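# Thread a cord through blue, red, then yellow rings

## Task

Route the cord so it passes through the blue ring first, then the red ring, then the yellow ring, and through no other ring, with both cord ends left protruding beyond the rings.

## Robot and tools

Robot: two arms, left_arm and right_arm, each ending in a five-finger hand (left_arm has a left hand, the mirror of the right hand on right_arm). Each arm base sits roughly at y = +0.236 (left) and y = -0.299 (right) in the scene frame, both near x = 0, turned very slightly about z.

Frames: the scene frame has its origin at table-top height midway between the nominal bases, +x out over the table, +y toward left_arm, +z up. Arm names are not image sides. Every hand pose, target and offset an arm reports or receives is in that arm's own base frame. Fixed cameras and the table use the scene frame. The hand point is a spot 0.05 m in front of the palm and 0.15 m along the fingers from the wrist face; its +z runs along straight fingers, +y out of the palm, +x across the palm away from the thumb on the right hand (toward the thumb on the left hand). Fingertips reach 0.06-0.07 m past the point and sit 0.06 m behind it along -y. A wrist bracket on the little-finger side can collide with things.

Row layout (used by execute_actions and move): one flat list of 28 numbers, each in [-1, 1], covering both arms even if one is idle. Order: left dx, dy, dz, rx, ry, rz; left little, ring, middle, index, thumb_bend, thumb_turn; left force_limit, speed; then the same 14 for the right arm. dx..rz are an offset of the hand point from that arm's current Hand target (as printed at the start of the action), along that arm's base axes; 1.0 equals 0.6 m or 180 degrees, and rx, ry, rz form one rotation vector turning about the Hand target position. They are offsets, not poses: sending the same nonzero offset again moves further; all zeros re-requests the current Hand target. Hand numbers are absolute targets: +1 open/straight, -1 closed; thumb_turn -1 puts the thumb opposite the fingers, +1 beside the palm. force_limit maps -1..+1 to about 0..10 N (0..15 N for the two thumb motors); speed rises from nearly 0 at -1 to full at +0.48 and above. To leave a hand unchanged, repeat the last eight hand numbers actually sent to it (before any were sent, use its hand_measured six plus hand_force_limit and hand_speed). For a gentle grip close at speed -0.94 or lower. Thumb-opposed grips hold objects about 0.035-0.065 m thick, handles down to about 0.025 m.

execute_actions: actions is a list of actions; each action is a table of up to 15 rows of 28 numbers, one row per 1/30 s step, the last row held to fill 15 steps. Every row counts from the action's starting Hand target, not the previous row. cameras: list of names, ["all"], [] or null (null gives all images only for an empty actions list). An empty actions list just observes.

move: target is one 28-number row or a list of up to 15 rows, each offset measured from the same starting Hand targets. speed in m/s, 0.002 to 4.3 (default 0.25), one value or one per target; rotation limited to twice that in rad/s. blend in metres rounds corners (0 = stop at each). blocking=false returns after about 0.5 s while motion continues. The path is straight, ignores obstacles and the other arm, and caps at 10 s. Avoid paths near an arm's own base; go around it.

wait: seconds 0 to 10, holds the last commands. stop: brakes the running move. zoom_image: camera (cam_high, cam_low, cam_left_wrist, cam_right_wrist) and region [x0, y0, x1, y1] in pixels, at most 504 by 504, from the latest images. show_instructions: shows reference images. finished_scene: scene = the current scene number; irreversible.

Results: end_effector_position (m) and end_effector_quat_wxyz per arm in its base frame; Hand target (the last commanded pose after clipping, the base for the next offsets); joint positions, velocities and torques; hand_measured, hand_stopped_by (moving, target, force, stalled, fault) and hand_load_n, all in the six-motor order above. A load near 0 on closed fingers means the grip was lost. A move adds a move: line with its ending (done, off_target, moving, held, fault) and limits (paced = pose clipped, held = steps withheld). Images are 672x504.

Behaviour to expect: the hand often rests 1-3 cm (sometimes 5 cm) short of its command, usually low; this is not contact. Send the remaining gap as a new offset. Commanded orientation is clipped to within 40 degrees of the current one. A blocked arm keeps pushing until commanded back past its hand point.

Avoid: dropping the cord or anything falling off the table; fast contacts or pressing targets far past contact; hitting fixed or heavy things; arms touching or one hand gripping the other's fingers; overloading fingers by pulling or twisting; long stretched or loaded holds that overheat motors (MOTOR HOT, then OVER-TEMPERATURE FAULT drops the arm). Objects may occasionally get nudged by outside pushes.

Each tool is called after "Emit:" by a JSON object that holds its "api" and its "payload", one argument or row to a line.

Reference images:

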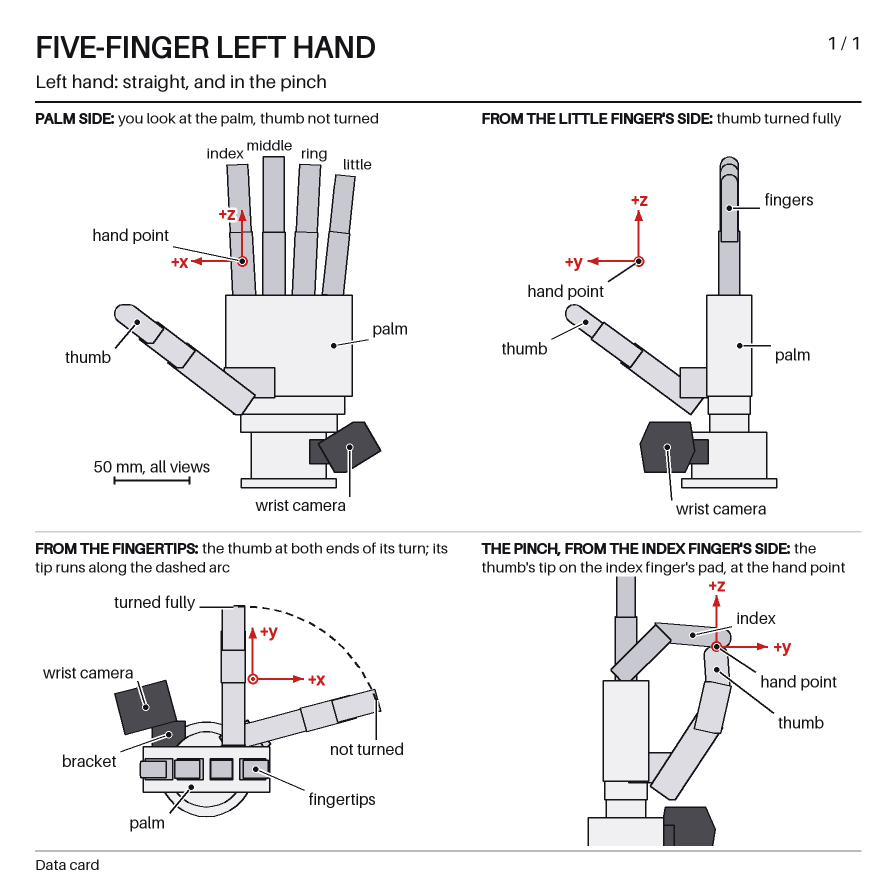

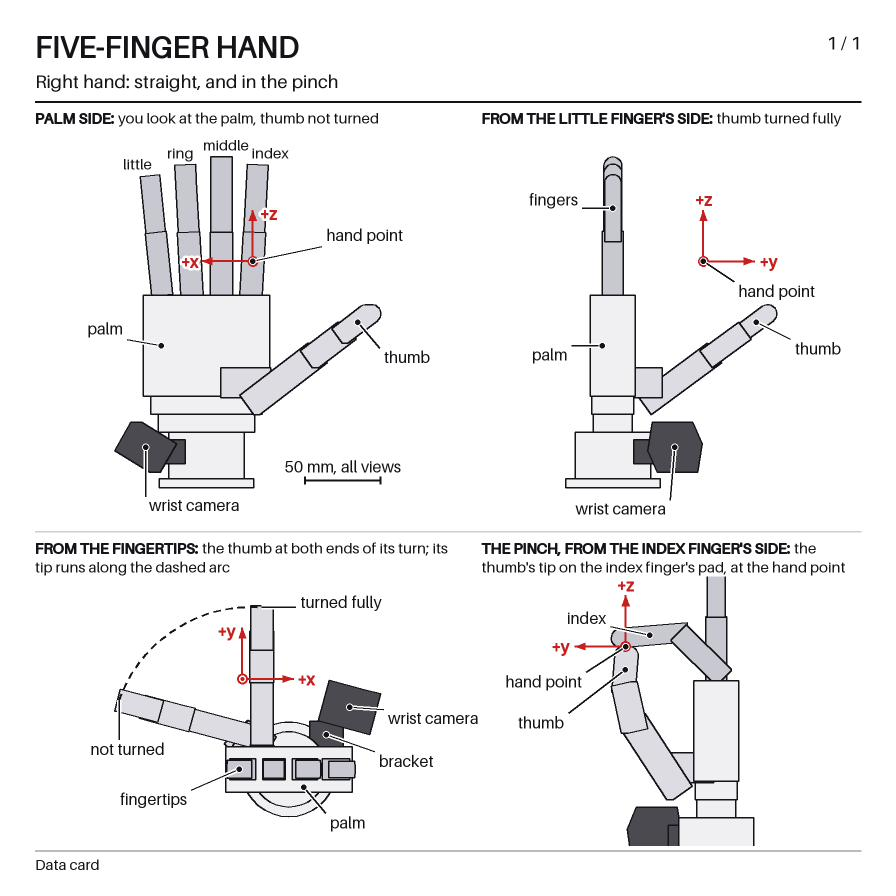

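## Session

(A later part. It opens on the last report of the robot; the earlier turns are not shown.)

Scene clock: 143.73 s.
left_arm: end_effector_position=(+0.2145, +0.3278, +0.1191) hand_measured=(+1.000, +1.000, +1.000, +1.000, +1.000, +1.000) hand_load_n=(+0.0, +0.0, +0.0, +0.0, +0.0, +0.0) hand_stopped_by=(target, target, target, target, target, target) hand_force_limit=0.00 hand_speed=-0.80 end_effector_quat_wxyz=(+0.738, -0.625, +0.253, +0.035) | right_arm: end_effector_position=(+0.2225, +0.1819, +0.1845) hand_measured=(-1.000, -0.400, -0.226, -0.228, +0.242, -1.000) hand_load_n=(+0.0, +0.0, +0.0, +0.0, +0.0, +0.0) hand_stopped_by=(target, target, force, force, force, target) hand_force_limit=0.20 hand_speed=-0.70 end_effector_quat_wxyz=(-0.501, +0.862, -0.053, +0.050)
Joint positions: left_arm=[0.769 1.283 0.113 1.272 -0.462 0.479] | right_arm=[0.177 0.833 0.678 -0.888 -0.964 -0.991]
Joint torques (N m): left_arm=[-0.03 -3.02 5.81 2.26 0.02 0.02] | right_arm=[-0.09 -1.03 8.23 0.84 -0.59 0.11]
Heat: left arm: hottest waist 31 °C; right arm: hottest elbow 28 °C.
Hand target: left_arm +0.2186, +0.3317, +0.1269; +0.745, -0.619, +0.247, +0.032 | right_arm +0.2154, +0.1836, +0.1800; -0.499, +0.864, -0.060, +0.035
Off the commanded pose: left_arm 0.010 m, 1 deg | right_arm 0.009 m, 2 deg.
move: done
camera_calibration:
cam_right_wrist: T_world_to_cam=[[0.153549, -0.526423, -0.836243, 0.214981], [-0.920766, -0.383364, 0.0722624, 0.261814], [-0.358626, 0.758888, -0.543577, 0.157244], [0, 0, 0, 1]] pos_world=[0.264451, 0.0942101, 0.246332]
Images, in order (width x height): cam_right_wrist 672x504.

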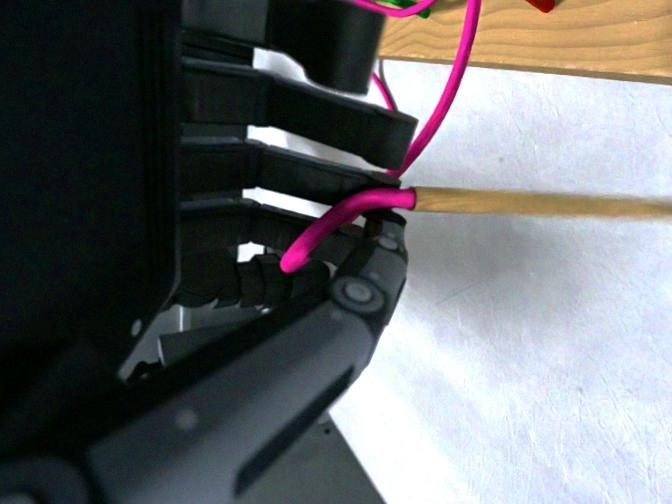

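Emit:
{"api": "wait", "payload": {
  "seconds": 0.5,
  "cameras": ["all"]
}}

Emit:
{"api": "zoom_image", "payload": {
  "camera": "cam_high",
  "region": [180, 60, 430, 260]
}}

Emit:
{"api": "zoom_image", "payload": {
  "camera": "cam_low",
  "region": [200, 180, 370, 340]
}}

Scene clock: 144.97 s.
left_arm: end_effector_position=(+0.2145, +0.3278, +0.1191) hand_measured=(+1.000, +1.000, +1.000, +1.000, +1.000, +1.000) hand_load_n=(+0.0, +0.0, +0.0, +0.0, +0.0, -0.5) hand_stopped_by=(target, target, target, target, target, target) hand_force_limit=0.00 hand_speed=-0.80 end_effector_quat_wxyz=(+0.738, -0.625, +0.253, +0.035) | right_arm: end_effector_position=(+0.2225, +0.1819, +0.1845) hand_measured=(-1.000, -0.400, -0.226, -0.228, +0.242, -1.000) hand_load_n=(+0.0, +0.0, +0.0, -0.5, +0.0, +0.0) hand_stopped_by=(target, target, force, force, force, target) hand_force_limit=0.20 hand_speed=-0.70 end_effector_quat_wxyz=(-0.501, +0.862, -0.053, +0.050)
Joint positions: left_arm=[0.769 1.283 0.113 1.272 -0.462 0.479] | right_arm=[0.177 0.833 0.678 -0.888 -0.964 -0.991]
Joint torques (N m): left_arm=[0.03 -3.66 5.79 2.22 0.04 0.03] | right_arm=[-0.15 -1.08 8.21 0.84 -0.59 0.11]
Heat: left arm: hottest waist 31 °C; right arm: hottest elbow 28 °C.
Hand target: left_arm +0.2186, +0.3317, +0.1269; +0.745, -0.619, +0.247, +0.032 | right_arm +0.2154, +0.1836, +0.1800; -0.499, +0.864, -0.060, +0.035
Off the commanded pose: left_arm 0.010 m, 1 deg | right_arm 0.009 m, 2 deg.
wait: 0.50 s; at rest from the start
camera_calibration:
cam_right_wrist: T_world_to_cam=[[0.153549, -0.526423, -0.836243, 0.214981], [-0.920766, -0.383364, 0.0722624, 0.261814], [-0.358626, 0.758888, -0.543577, 0.157244], [0, 0, 0, 1]] pos_world=[0.264451, 0.0942101, 0.246332]

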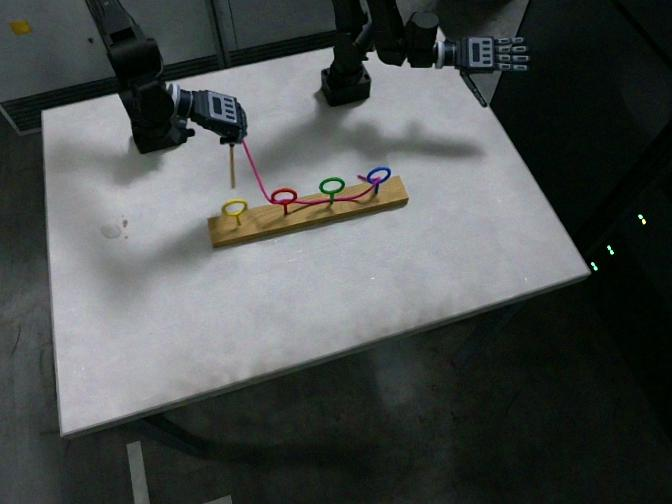

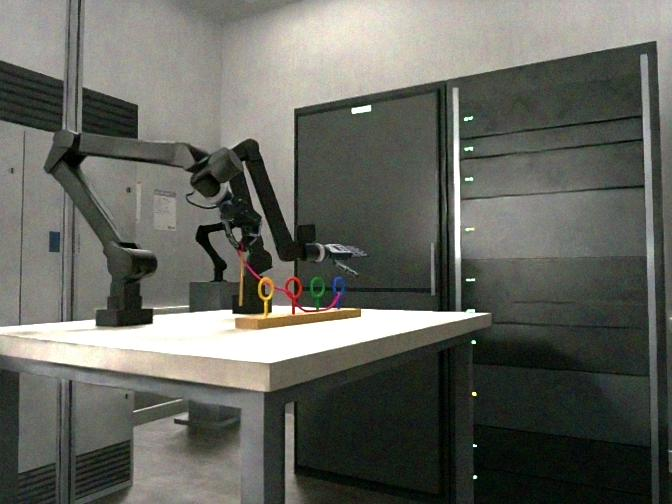

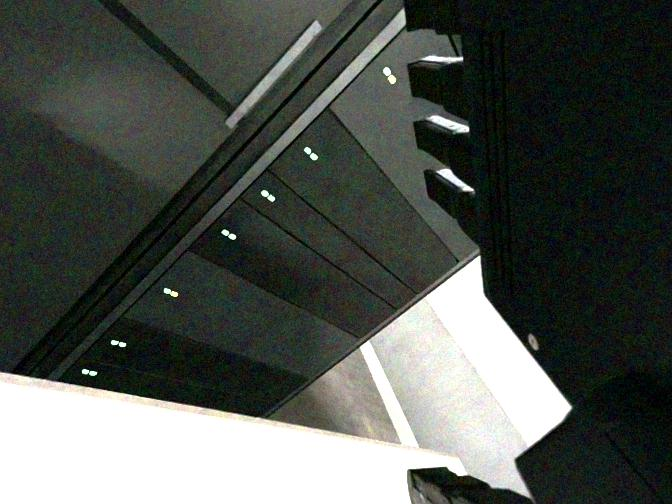

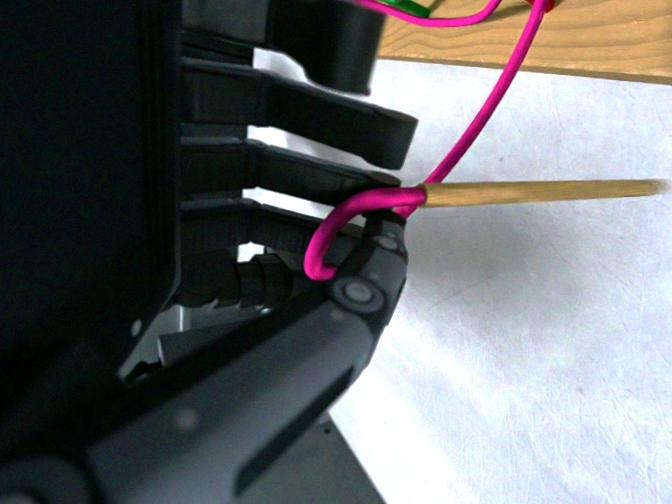

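Scaled by 2.016 from the camera's 672x504 image, which has a finer 960x720 frame.

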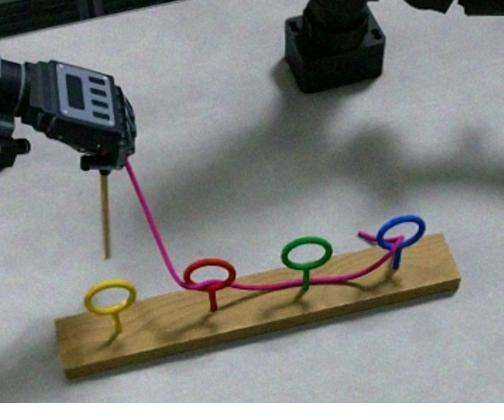

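Scaled by 2.965 from the camera's 672x504 image, which has a finer 960x720 frame.

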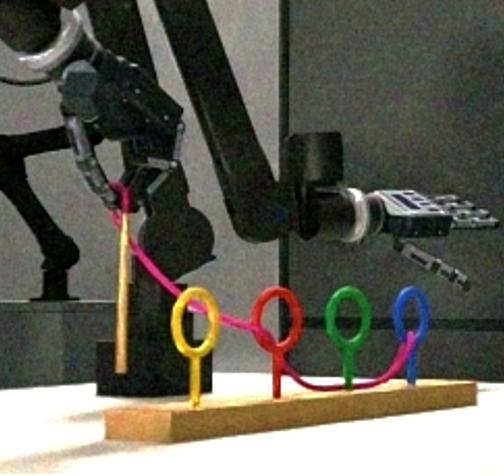

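Emit:
{"api": "move", "payload": {
  "target": [
    [0,0,0,0,0,0,1,1,1,1,1,1,0,-0.8,0.02,0.067,0.04,0,0,0,-1,-0.4,-0.4,-0.4,0.1,-1,0.2,-0.7]
  ],
  "cameras": ["all"],
  "speed": 0.06
}}

Emit:
{"api": "zoom_image", "payload": {
  "camera": "cam_high",
  "region": [180, 60, 430, 260]
}}

Emit:
{"api": "zoom_image", "payload": {
  "camera": "cam_low",
  "region": [200, 180, 370, 340]
}}

Scene clock: 158.13 s.
left_arm: end_effector_position=(+0.2145, +0.3278, +0.1191) hand_measured=(+1.000, +1.000, +1.000, +1.000, +1.000, +1.000) hand_load_n=(+0.0, +0.0, +0.0, +0.0, +0.0, +0.0) hand_stopped_by=(target, target, target, target, target, target) hand_force_limit=0.00 hand_speed=-0.80 end_effector_quat_wxyz=(+0.738, -0.625, +0.253, +0.035) | right_arm: end_effector_position=(+0.2124, +0.2148, +0.1821) hand_measured=(-1.000, -0.400, -0.226, -0.228, +0.242, -1.000) hand_load_n=(+0.0, +0.0, +0.0, +0.0, +0.0, +0.0) hand_stopped_by=(target, target, force, force, force, target) hand_force_limit=0.20 hand_speed=-0.70 end_effector_quat_wxyz=(-0.490, +0.869, -0.071, +0.017)
Joint positions: left_arm=[0.769 1.283 0.113 1.272 -0.462 0.479] | right_arm=[0.323 0.853 0.678 -0.786 -0.884 -0.79]
Joint torques (N m): left_arm=[0.67 -3.14 5.74 2.15 0.03 0.03] | right_arm=[-0.15 -0.85 13.46 2.19 -0.51 0.1]
Heat: left arm: hottest waist 31 °C; right arm: hottest elbow 29 °C.
Hand target: left_arm +0.2186, +0.3317, +0.1269; +0.745, -0.619, +0.247, +0.032 | right_arm +0.2274, +0.2237, +0.2041; -0.499, +0.864, -0.060, +0.035
Off the commanded pose: left_arm 0.010 m, 1 deg | right_arm 0.028 m, 3 deg.
move: off_target (right_arm)
camera_calibration:
cam_right_wrist: T_world_to_cam=[[0.0907626, -0.544009, -0.834156, 0.24861], [-0.911741, -0.382341, 0.150146, 0.24905], [-0.400612, 0.746907, -0.530698, 0.136444], [0, 0, 0, 1]] pos_world=[0.259165, 0.128557, 0.242396]

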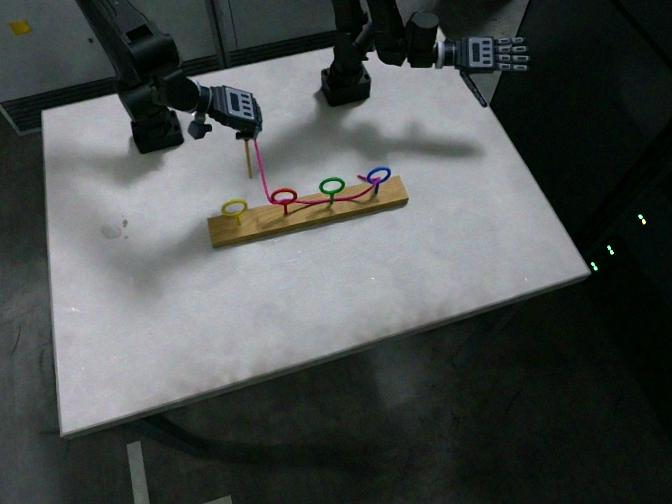

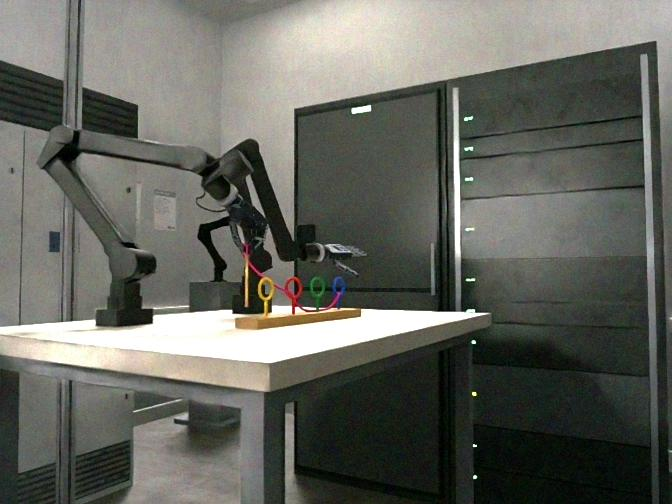

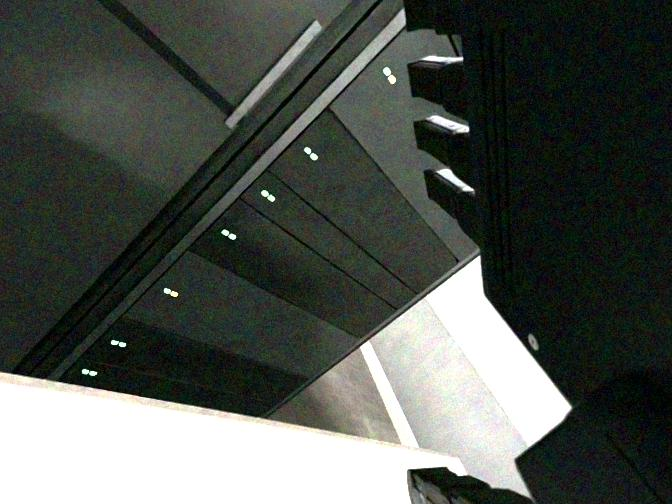

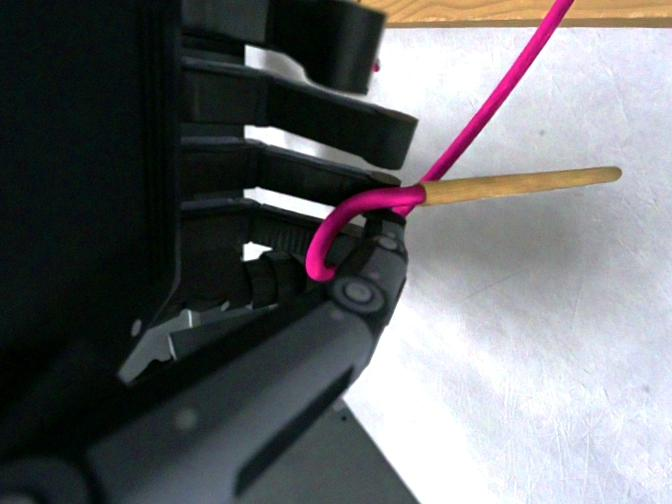

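Scaled by 2.016 from the camera's 672x504 image, which has a finer 960x720 frame.

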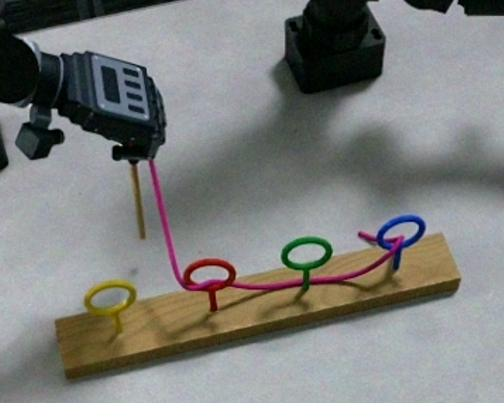

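Scaled by 2.965 from the camera's 672x504 image, which has a finer 960x720 frame.

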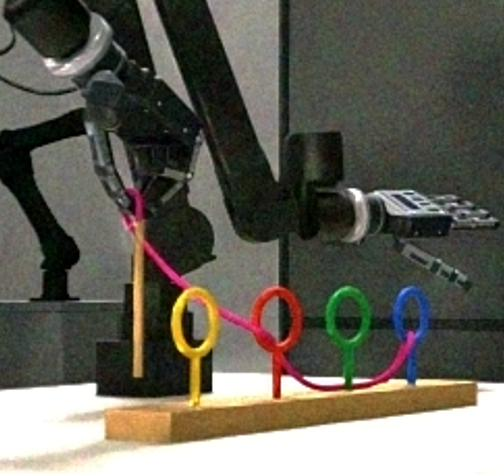

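Emit:
{"api": "move", "payload": {
  "target": [
    [0,0,0,0,0,0,1,1,1,1,1,1,0,-0.8,0.0,0.0,0.04,0,0,0,-1,-0.4,-0.4,-0.4,0.1,-1,0.2,-0.7],
    [0,0,0,0,0,0,1,1,1,1,1,1,0,-0.8,0.1,0.0,0.05,0,0,0,-1,-0.4,-0.4,-0.4,0.1,-1,0.2,-0.7]
  ],
  "cameras": ["cam_high","cam_low"],
  "speed": 0.06
}}

Emit:
{"api": "zoom_image", "payload": {
  "camera": "cam_high",
  "region": [180, 60, 430, 260]
}}

Emit:
{"api": "zoom_image", "payload": {
  "camera": "cam_low",
  "region": [200, 180, 370, 340]
}}

Scene clock: 161.83 s.
left_arm: end_effector_position=(+0.2145, +0.3278, +0.1191) hand_measured=(+1.000, +1.000, +1.000, +1.000, +1.000, +1.000) hand_load_n=(+0.0, +0.0, -0.5, +0.0, +0.0, +0.0) hand_stopped_by=(target, target, target, target, target, target) hand_force_limit=0.00 hand_speed=-0.80 end_effector_quat_wxyz=(+0.738, -0.625, +0.253, +0.035) | right_arm: end_effector_position=(+0.2722, +0.2232, +0.2143) hand_measured=(-1.000, -0.400, -0.226, -0.228, +0.242, -1.000) hand_load_n=(+0.0, +0.0, +0.0, +0.5, +0.0, +0.0) hand_stopped_by=(target, target, force, force, force, target) hand_force_limit=0.20 hand_speed=-0.70 end_effector_quat_wxyz=(-0.494, +0.867, -0.069, +0.017)
Joint positions: left_arm=[0.769 1.283 0.113 1.272 -0.462 0.479] | right_arm=[0.282 1.03 0.862 -0.829 -0.915 -0.84]
Joint torques (N m): left_arm=[0.44 -3.49 5.94 2.15 0.04 0] | right_arm=[-1.73 -3.84 13.55 0.9 -0.69 -0.16]
Heat: left arm: hottest waist 31 °C; right arm: hottest elbow 29 °C.
Hand target: left_arm +0.2186, +0.3317, +0.1269; +0.745, -0.619, +0.247, +0.032 | right_arm +0.2874, +0.2237, +0.2341; -0.499, +0.864, -0.060, +0.035
Off the commanded pose: left_arm 0.010 m, 1 deg | right_arm 0.025 m, 2 deg.
move: off_target (right_arm)
Images, in order (width x height): cam_high 672x504, cam_low 672x504.

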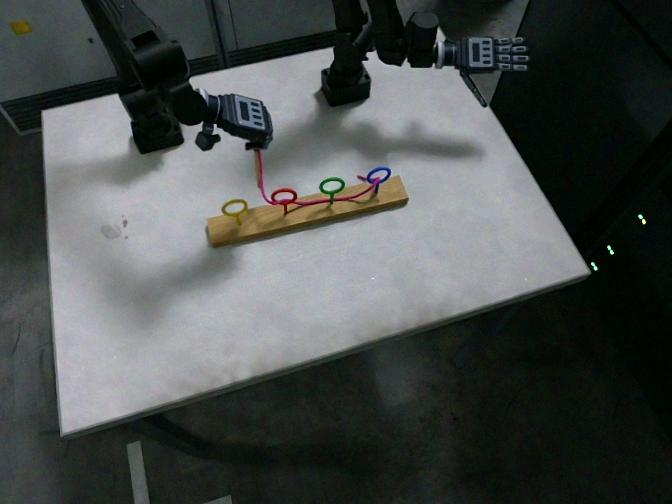

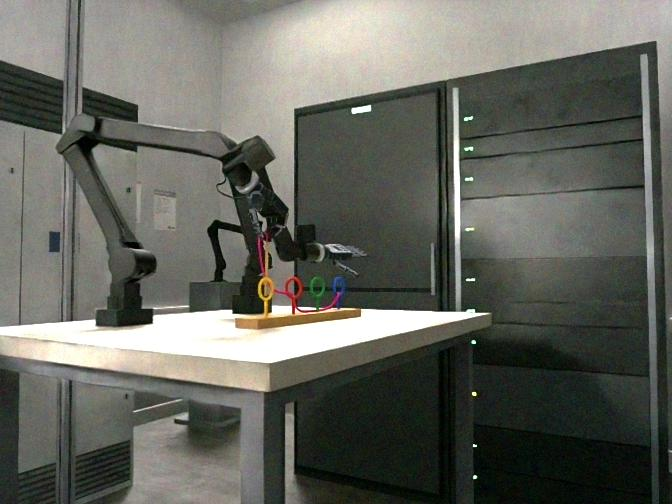

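Scaled by 2.016 from the camera's 672x504 image, which has a finer 960x720 frame.

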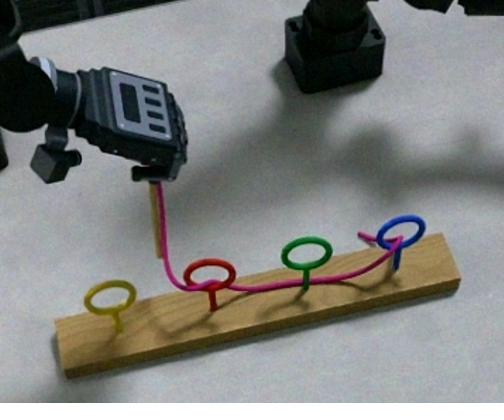

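Scaled by 2.965 from the camera's 672x504 image, which has a finer 960x720 frame.

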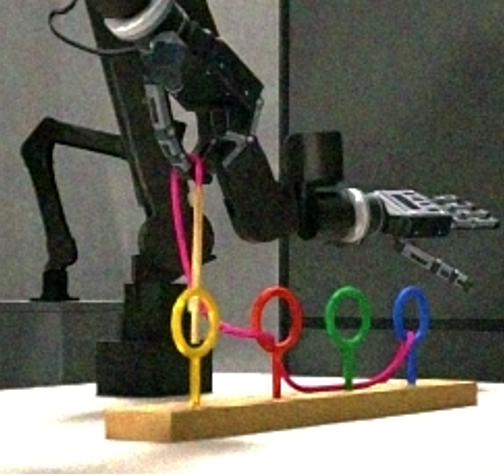

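Emit:
{"api": "move", "payload": {
  "target": [
    [0,0,0,0,0,0,1,1,1,1,1,1,0,-0.8,0.35,-0.013,0.03,0,0,0,-1,-0.4,-0.4,-0.4,0.1,-1,0.2,-0.7]
  ],
  "cameras": ["cam_high","cam_low","cam_right_wrist"],
  "speed": 0.07
}}

Emit:
{"api": "zoom_image", "payload": {
  "camera": "cam_high",
  "region": [180, 100, 430, 300]
}}

Emit:
{"api": "zoom_image", "payload": {
  "camera": "cam_low",
  "region": [220, 180, 390, 340]
}}

Scene clock: 166.73 s.
left_arm: end_effector_position=(+0.2145, +0.3278, +0.1191) hand_measured=(+1.000, +1.000, +1.000, +1.000, +1.000, +1.000) hand_load_n=(+0.0, +0.0, +0.0, +0.0, +0.0, +0.0) hand_stopped_by=(target, target, target, target, target, target) hand_force_limit=0.00 hand_speed=-0.80 end_effector_quat_wxyz=(+0.738, -0.625, +0.253, +0.035) | right_arm: end_effector_position=(+0.4810, +0.2189, +0.2383) hand_measured=(-1.000, -0.400, -0.226, -0.228, +0.242, -1.000) hand_load_n=(+0.0, +0.0, +0.0, +0.0, +0.0, +0.0) hand_stopped_by=(target, target, force, force, force, target) hand_force_limit=0.20 hand_speed=-0.70 end_effector_quat_wxyz=(-0.496, +0.865, -0.068, +0.019)
Joint positions: left_arm=[0.769 1.283 0.113 1.272 -0.462 0.479] | right_arm=[0.157 1.585 1.445 -1 -0.979 -1.025]
Joint torques (N m): left_arm=[0.38 -3.19 5.87 2.15 0.02 0.02] | right_arm=[-1.67 -12.28 13.34 0.68 -0.76 -0.13]
Heat: left arm: hottest waist 31 °C; right arm: hottest elbow 30 °C.
Hand target: left_arm +0.2186, +0.3317, +0.1269; +0.745, -0.619, +0.247, +0.032 | right_arm +0.4975, +0.2159, +0.2521; -0.499, +0.864, -0.060, +0.035
Off the commanded pose: left_arm 0.010 m, 1 deg | right_arm 0.022 m, 2 deg.
move: off_target (right_arm)
camera_calibration:
cam_right_wrist: T_world_to_cam=[[0.0979007, -0.53181, -0.841186, 0.268901], [-0.911883, -0.38648, 0.13821, 0.490923], [-0.398603, 0.753532, -0.522786, 0.266541], [0, 0, 0, 1]] pos_world=[0.527582, 0.131889, 0.297689]
Images, in order (width x height): cam_high 672x504, cam_low 672x504, cam_right_wrist 672x504.

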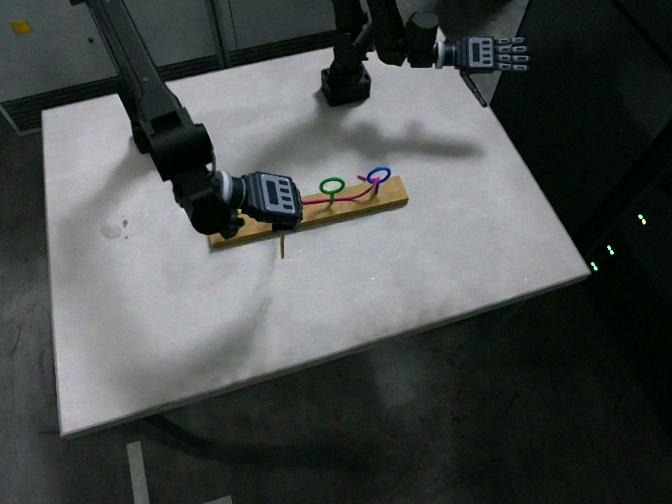

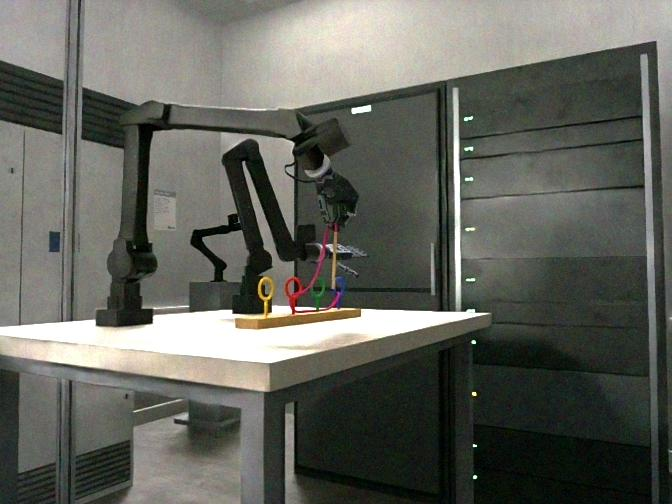

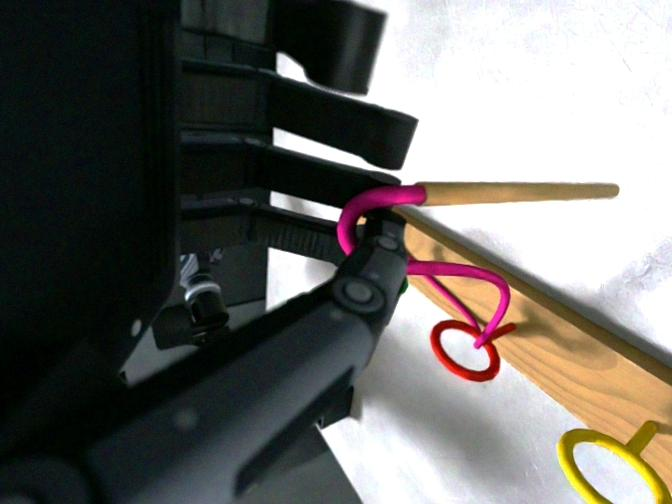

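Scaled by 2.016 from the camera's 672x504 image, which has a finer 960x720 frame.

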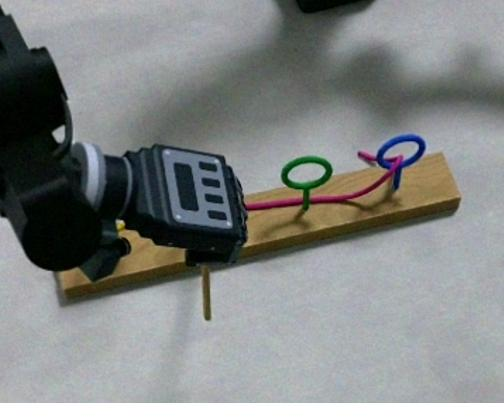

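Scaled by 2.965 from the camera's 672x504 image, which has a finer 960x720 frame.

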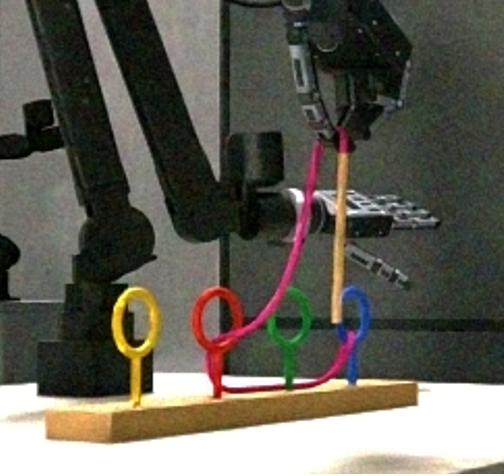

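Emit:
{"api": "move", "payload": {
  "target": [
    [0,0,0,0,0,0,1,1,1,1,1,1,0,-0.8,-0.0987,-0.0497,-0.12,0,0,0,-1,-0.4,-0.4,-0.4,0.1,-1,0.2,-0.7]
  ],
  "cameras": ["cam_high","cam_low","cam_right_wrist"],
  "speed": 0.07
}}

Emit:
{"api": "zoom_image", "payload": {
  "camera": "cam_high",
  "region": [180, 100, 430, 300]
}}

Emit:
{"api": "zoom_image", "payload": {
  "camera": "cam_low",
  "region": [220, 200, 390, 340]
}}

Scene clock: 173.03 s.
left_arm: end_effector_position=(+0.2145, +0.3278, +0.1191) hand_measured=(+1.000, +1.000, +1.000, +1.000, +1.000, +1.000) hand_load_n=(+0.0, +0.0, +0.0, +0.0, +0.0, +0.0) hand_stopped_by=(target, target, target, target, target, target) hand_force_limit=0.00 hand_speed=-0.80 end_effector_quat_wxyz=(+0.738, -0.625, +0.253, +0.035) | right_arm: end_effector_position=(+0.4352, +0.1910, +0.1782) hand_measured=(-1.000, -0.400, -0.226, -0.228, +0.242, -1.000) hand_load_n=(+0.0, -0.5, +0.0, +0.0, +0.0, +0.0) hand_stopped_by=(target, target, force, force, force, target) hand_force_limit=0.20 hand_speed=-0.70 end_effector_quat_wxyz=(-0.497, +0.865, -0.066, +0.021)
Joint positions: left_arm=[0.769 1.283 0.113 1.272 -0.462 0.479] | right_arm=[0.112 1.502 1.192 -0.888 -0.997 -1.103]
Joint torques (N m): left_arm=[0.15 -3.72 5.93 2.1 0.03 0.02] | right_arm=[-1.79 -12.86 7.75 1.74 -0.78 -0.13]
Heat: left arm: hottest waist 31 °C; right arm: hottest elbow 30 °C.
Hand target: left_arm +0.2186, +0.3317, +0.1269; +0.745, -0.619, +0.247, +0.032 | right_arm +0.4381, +0.1861, +0.1800; -0.499, +0.864, -0.060, +0.035
Off the commanded pose: left_arm 0.010 m, 1 deg | right_arm 0.006 m, 2 deg.
move: done
camera_calibration:
cam_right_wrist: T_world_to_cam=[[0.104655, -0.530487, -0.841208, 0.20481], [-0.912047, -0.388434, 0.131489, 0.448186], [-0.396507, 0.75346, -0.524481, 0.237238], [0, 0, 0, 1]] pos_world=[0.481399, 0.103991, 0.237783]
Images, in order (width x height): cam_high 672x504, cam_low 672x504, cam_right_wrist 672x504.

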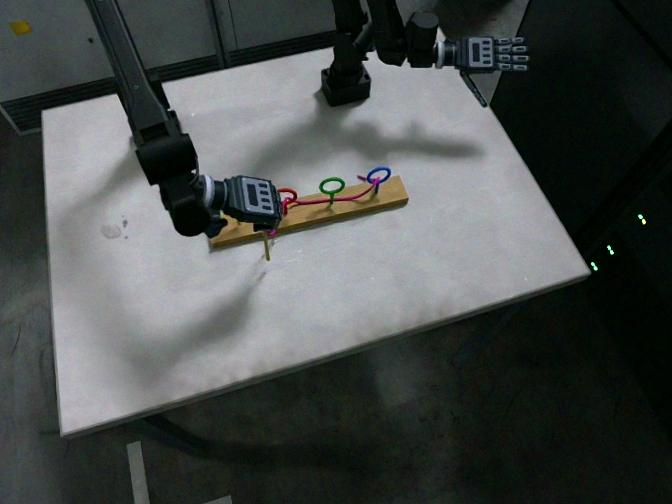

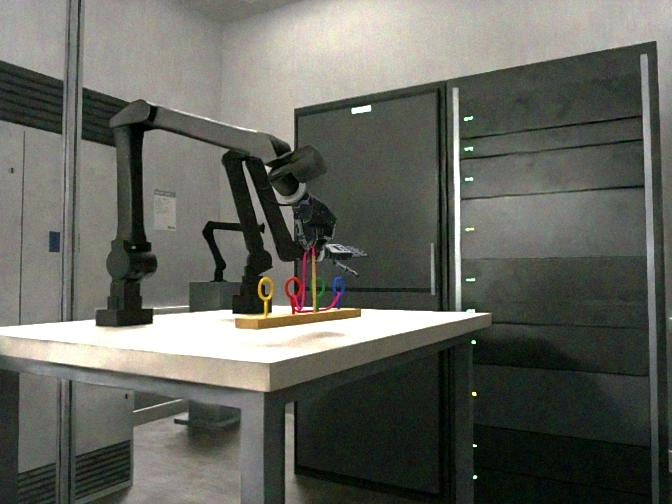

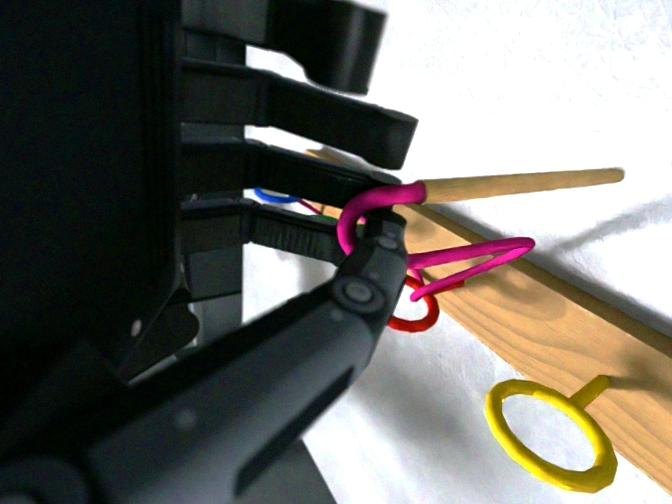

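Scaled by 2.016 from the camera's 672x504 image, which has a finer 960x720 frame.

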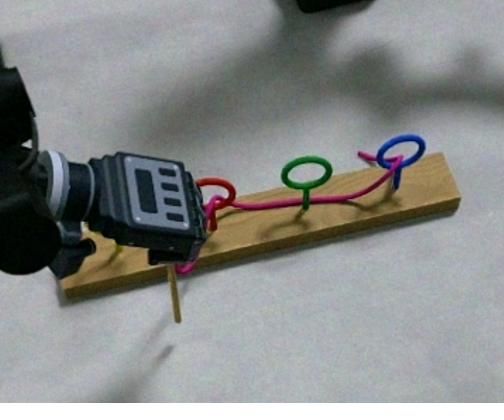

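Scaled by 2.965 from the camera's 672x504 image, which has a finer 960x720 frame.

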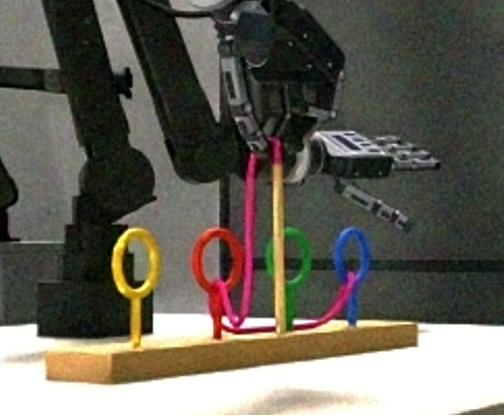

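Emit:
{"api": "move", "payload": {
  "target": [
    [0,0,0,0,0,0,1,1,1,1,1,1,0,-0.8,-0.025,0.001,-0.0467,0,0,0,-1,-0.4,-0.4,-0.4,0.1,-1,0.2,-0.7],
    [0,0,0,0,0,0,1,1,1,1,1,1,0,-0.8,0.098,0.053,-0.0883,0,0,0,-1,-0.4,-0.4,-0.4,0.1,-1,0.2,-0.7]
  ],
  "cameras": ["cam_high","cam_low","cam_right_wrist"],
  "speed": 0.06,
  "blend": 0.01
}}

Emit:
{"api": "zoom_image", "payload": {
  "camera": "cam_high",
  "region": [180, 100, 430, 300]
}}

Emit:
{"api": "zoom_image", "payload": {
  "camera": "cam_low",
  "region": [220, 200, 390, 340]
}}

Scene clock: 177.80 s.
left_arm: end_effector_position=(+0.2145, +0.3278, +0.1191) hand_measured=(+1.000, +1.000, +1.000, +1.000, +1.000, +1.000) hand_load_n=(+0.0, +0.0, +0.0, +0.0, -0.5, -0.5) hand_stopped_by=(target, target, target, target, target, target) hand_force_limit=0.00 hand_speed=-0.80 end_effector_quat_wxyz=(+0.738, -0.625, +0.253, +0.035) | right_arm: end_effector_position=(+0.4787, +0.2093, +0.1164) hand_measured=(-1.000, -0.400, -0.226, -0.228, +0.242, -1.000) hand_load_n=(+0.0, +0.0, +0.0, +0.0, +0.0, +0.0) hand_stopped_by=(target, target, force, force, force, target) hand_force_limit=0.20 hand_speed=-0.70 end_effector_quat_wxyz=(-0.495, +0.866, -0.069, +0.022)
Joint positions: left_arm=[0.769 1.283 0.113 1.272 -0.462 0.479] | right_arm=[0.14 1.667 1.214 -0.703 -0.982 -1.048]
Joint torques (N m): left_arm=[0.26 -3.37 5.93 2.26 0.05 0.04] | right_arm=[0.03 -12.04 12.05 1.76 -0.6 0.11]
Heat: left arm: hottest waist 31 °C; right arm: hottest elbow 29 °C.
Hand target: left_arm +0.2186, +0.3317, +0.1269; +0.745, -0.619, +0.247, +0.032 | right_arm +0.4970, +0.2179, +0.1270; -0.499, +0.864, -0.060, +0.035
Off the commanded pose: left_arm 0.010 m, 1 deg | right_arm 0.023 m, 2 deg.
move: off_target (right_arm)
camera_calibration:
cam_right_wrist: T_world_to_cam=[[0.0989839, -0.533667, -0.839882, 0.161173], [-0.913997, -0.38249, 0.135318, 0.502384], [-0.393462, 0.754255, -0.52563, 0.206801], [0, 0, 0, 1]] pos_world=[0.524592, 0.122189, 0.176086]
Images, in order (width x height): cam_high 672x504, cam_low 672x504, cam_right_wrist 672x504.

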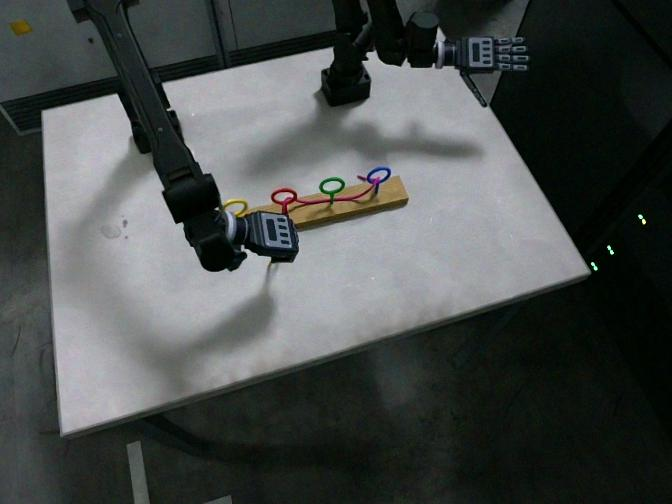

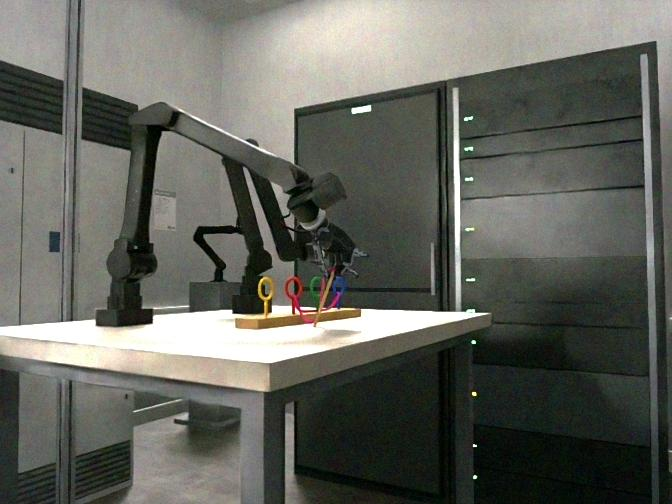

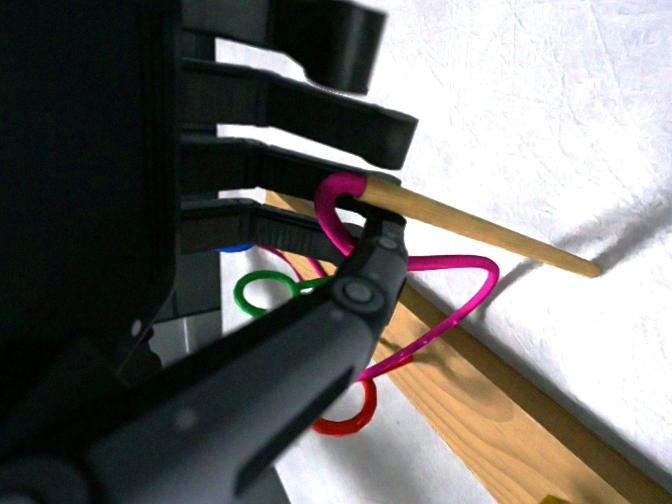

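Scaled by 2.016 from the camera's 672x504 image, which has a finer 960x720 frame.

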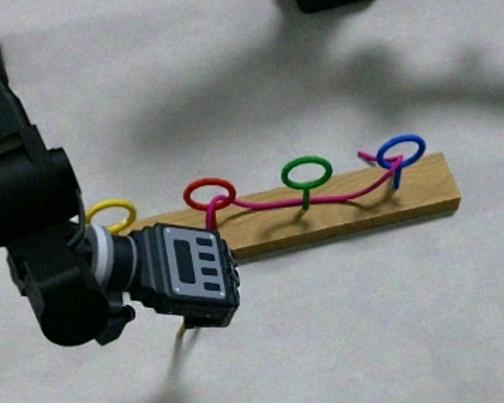

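Scaled by 2.965 from the camera's 672x504 image, which has a finer 960x720 frame.

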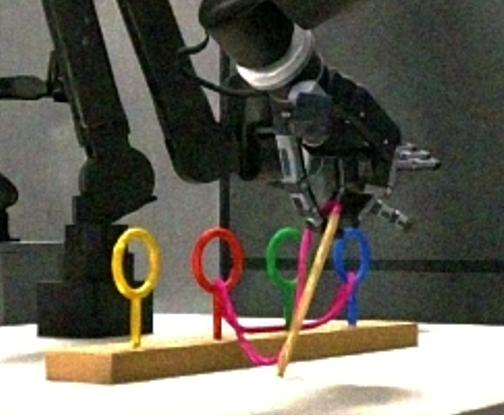

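Emit:
{"api": "move", "payload": {
  "target": [
    [0,0,0,0,0,0,1,1,1,1,1,1,0,-0.8,0.068,0.03,-0.0933,0,0,0,-1,-0.4,-0.4,-0.4,0.1,-1,0.2,-0.7],
    [0,0,0,0,0,0,1,1,1,1,1,1,0,-0.8,0.088,0.037,-0.14,0,0,0,-1,-0.4,-0.4,-0.4,0.1,-1,0.2,-0.7]
  ],
  "cameras": ["cam_high","cam_low","cam_right_wrist"],
  "speed": 0.06,
  "blend": 0.01
}}

Emit:
{"api": "zoom_image", "payload": {
  "camera": "cam_high",
  "region": [180, 130, 430, 330]
}}

Emit:
{"api": "zoom_image", "payload": {
  "camera": "cam_low",
  "region": [220, 220, 390, 360]
}}

Scene clock: 181.47 s.
left_arm: end_effector_position=(+0.2145, +0.3278, +0.1191) hand_measured=(+1.000, +1.000, +1.000, +1.000, +1.000, +1.000) hand_load_n=(+0.0, +0.0, +0.0, +0.0, +0.0, -0.5) hand_stopped_by=(target, target, target, target, target, target) hand_force_limit=0.00 hand_speed=-0.80 end_effector_quat_wxyz=(+0.738, -0.625, +0.253, +0.035) | right_arm: end_effector_position=(+0.5307, +0.2308, +0.0356) hand_measured=(-1.000, -0.400, -0.226, -0.228, +0.242, -1.000) hand_load_n=(+0.0, +0.0, +0.0, +0.0, +0.0, +0.0) hand_stopped_by=(target, target, force, force, force, target) hand_force_limit=0.20 hand_speed=-0.70 end_effector_quat_wxyz=(-0.495, +0.866, -0.074, +0.019)
Joint positions: left_arm=[0.769 1.283 0.113 1.272 -0.462 0.479] | right_arm=[0.165 1.896 1.296 -0.522 -0.97 -0.996]
Joint torques (N m): left_arm=[-0.03 -3.25 5.89 2.17 0.01 0.02] | right_arm=[0.03 -15.21 11.22 1.87 -0.6 -0.01]
Heat: left arm: hottest waist 31 °C; right arm: hottest elbow 30 °C.
Hand target: left_arm +0.2186, +0.3317, +0.1269; +0.745, -0.619, +0.247, +0.032 | right_arm +0.5497, +0.2401, +0.0430; -0.499, +0.864, -0.060, +0.035
Off the commanded pose: left_arm 0.010 m, 1 deg | right_arm 0.022 m, 3 deg.
move: off_target (right_arm)
camera_calibration:
cam_right_wrist: T_world_to_cam=[[0.0866336, -0.534605, -0.84065, 0.106474], [-0.915081, -0.376299, 0.145001, 0.567896], [-0.393854, 0.756701, -0.521808, 0.168133], [0, 0, 0, 1]] pos_world=[0.576667, 0.143394, 0.0948953]
Images, in order (width x height): cam_high 672x504, cam_low 672x504, cam_right_wrist 672x504.

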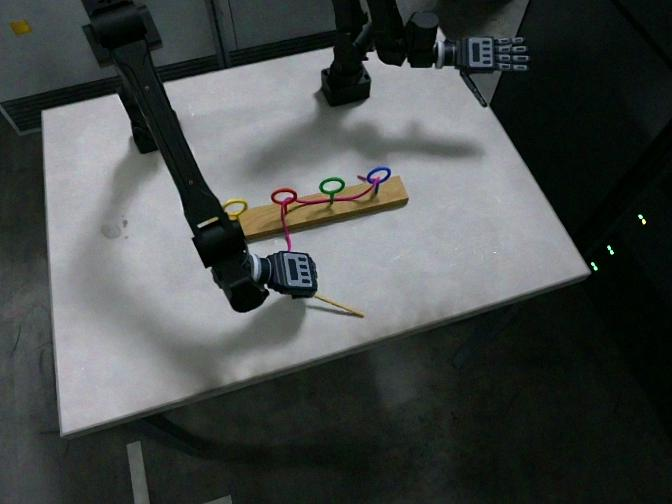

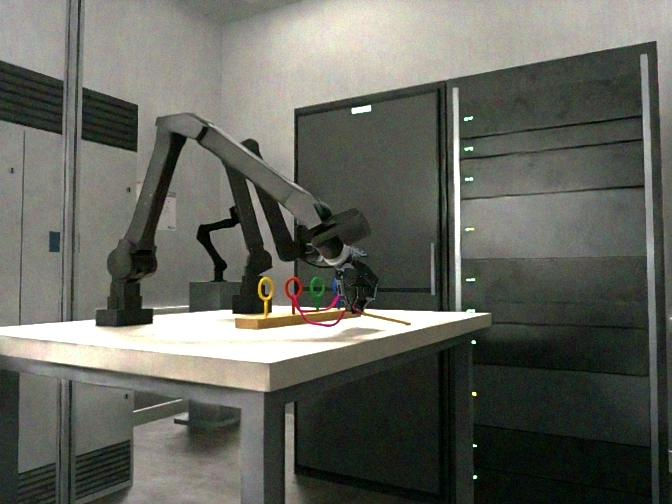

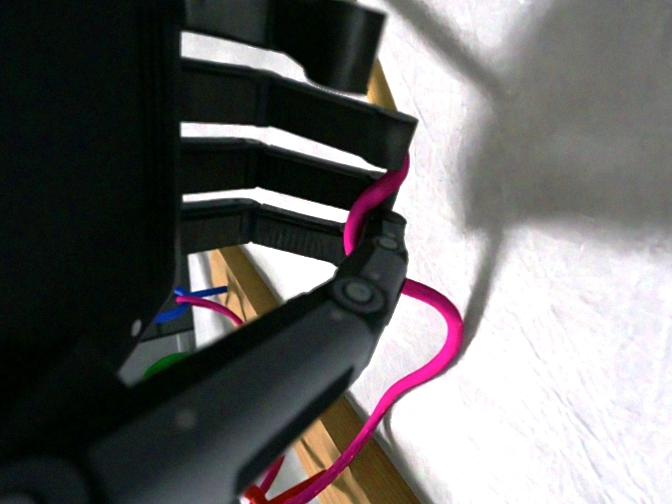

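Scaled by 2.016 from the camera's 672x504 image, which has a finer 960x720 frame.

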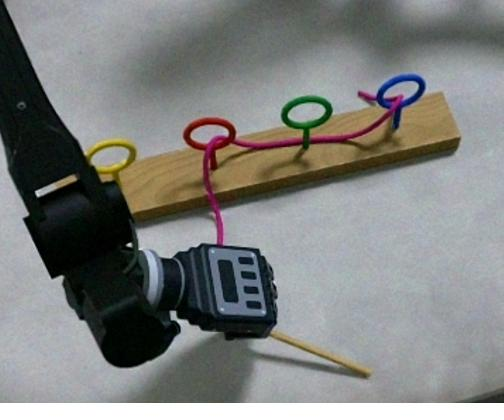

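Scaled by 2.965 from the camera's 672x504 image, which has a finer 960x720 frame.

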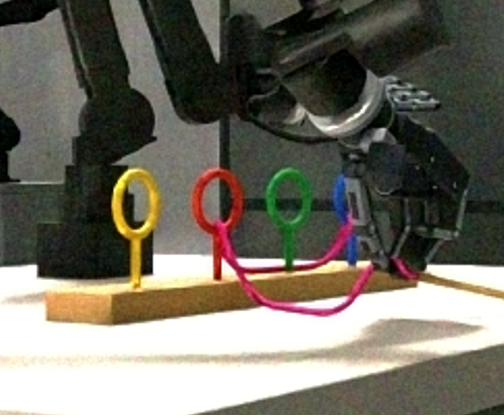

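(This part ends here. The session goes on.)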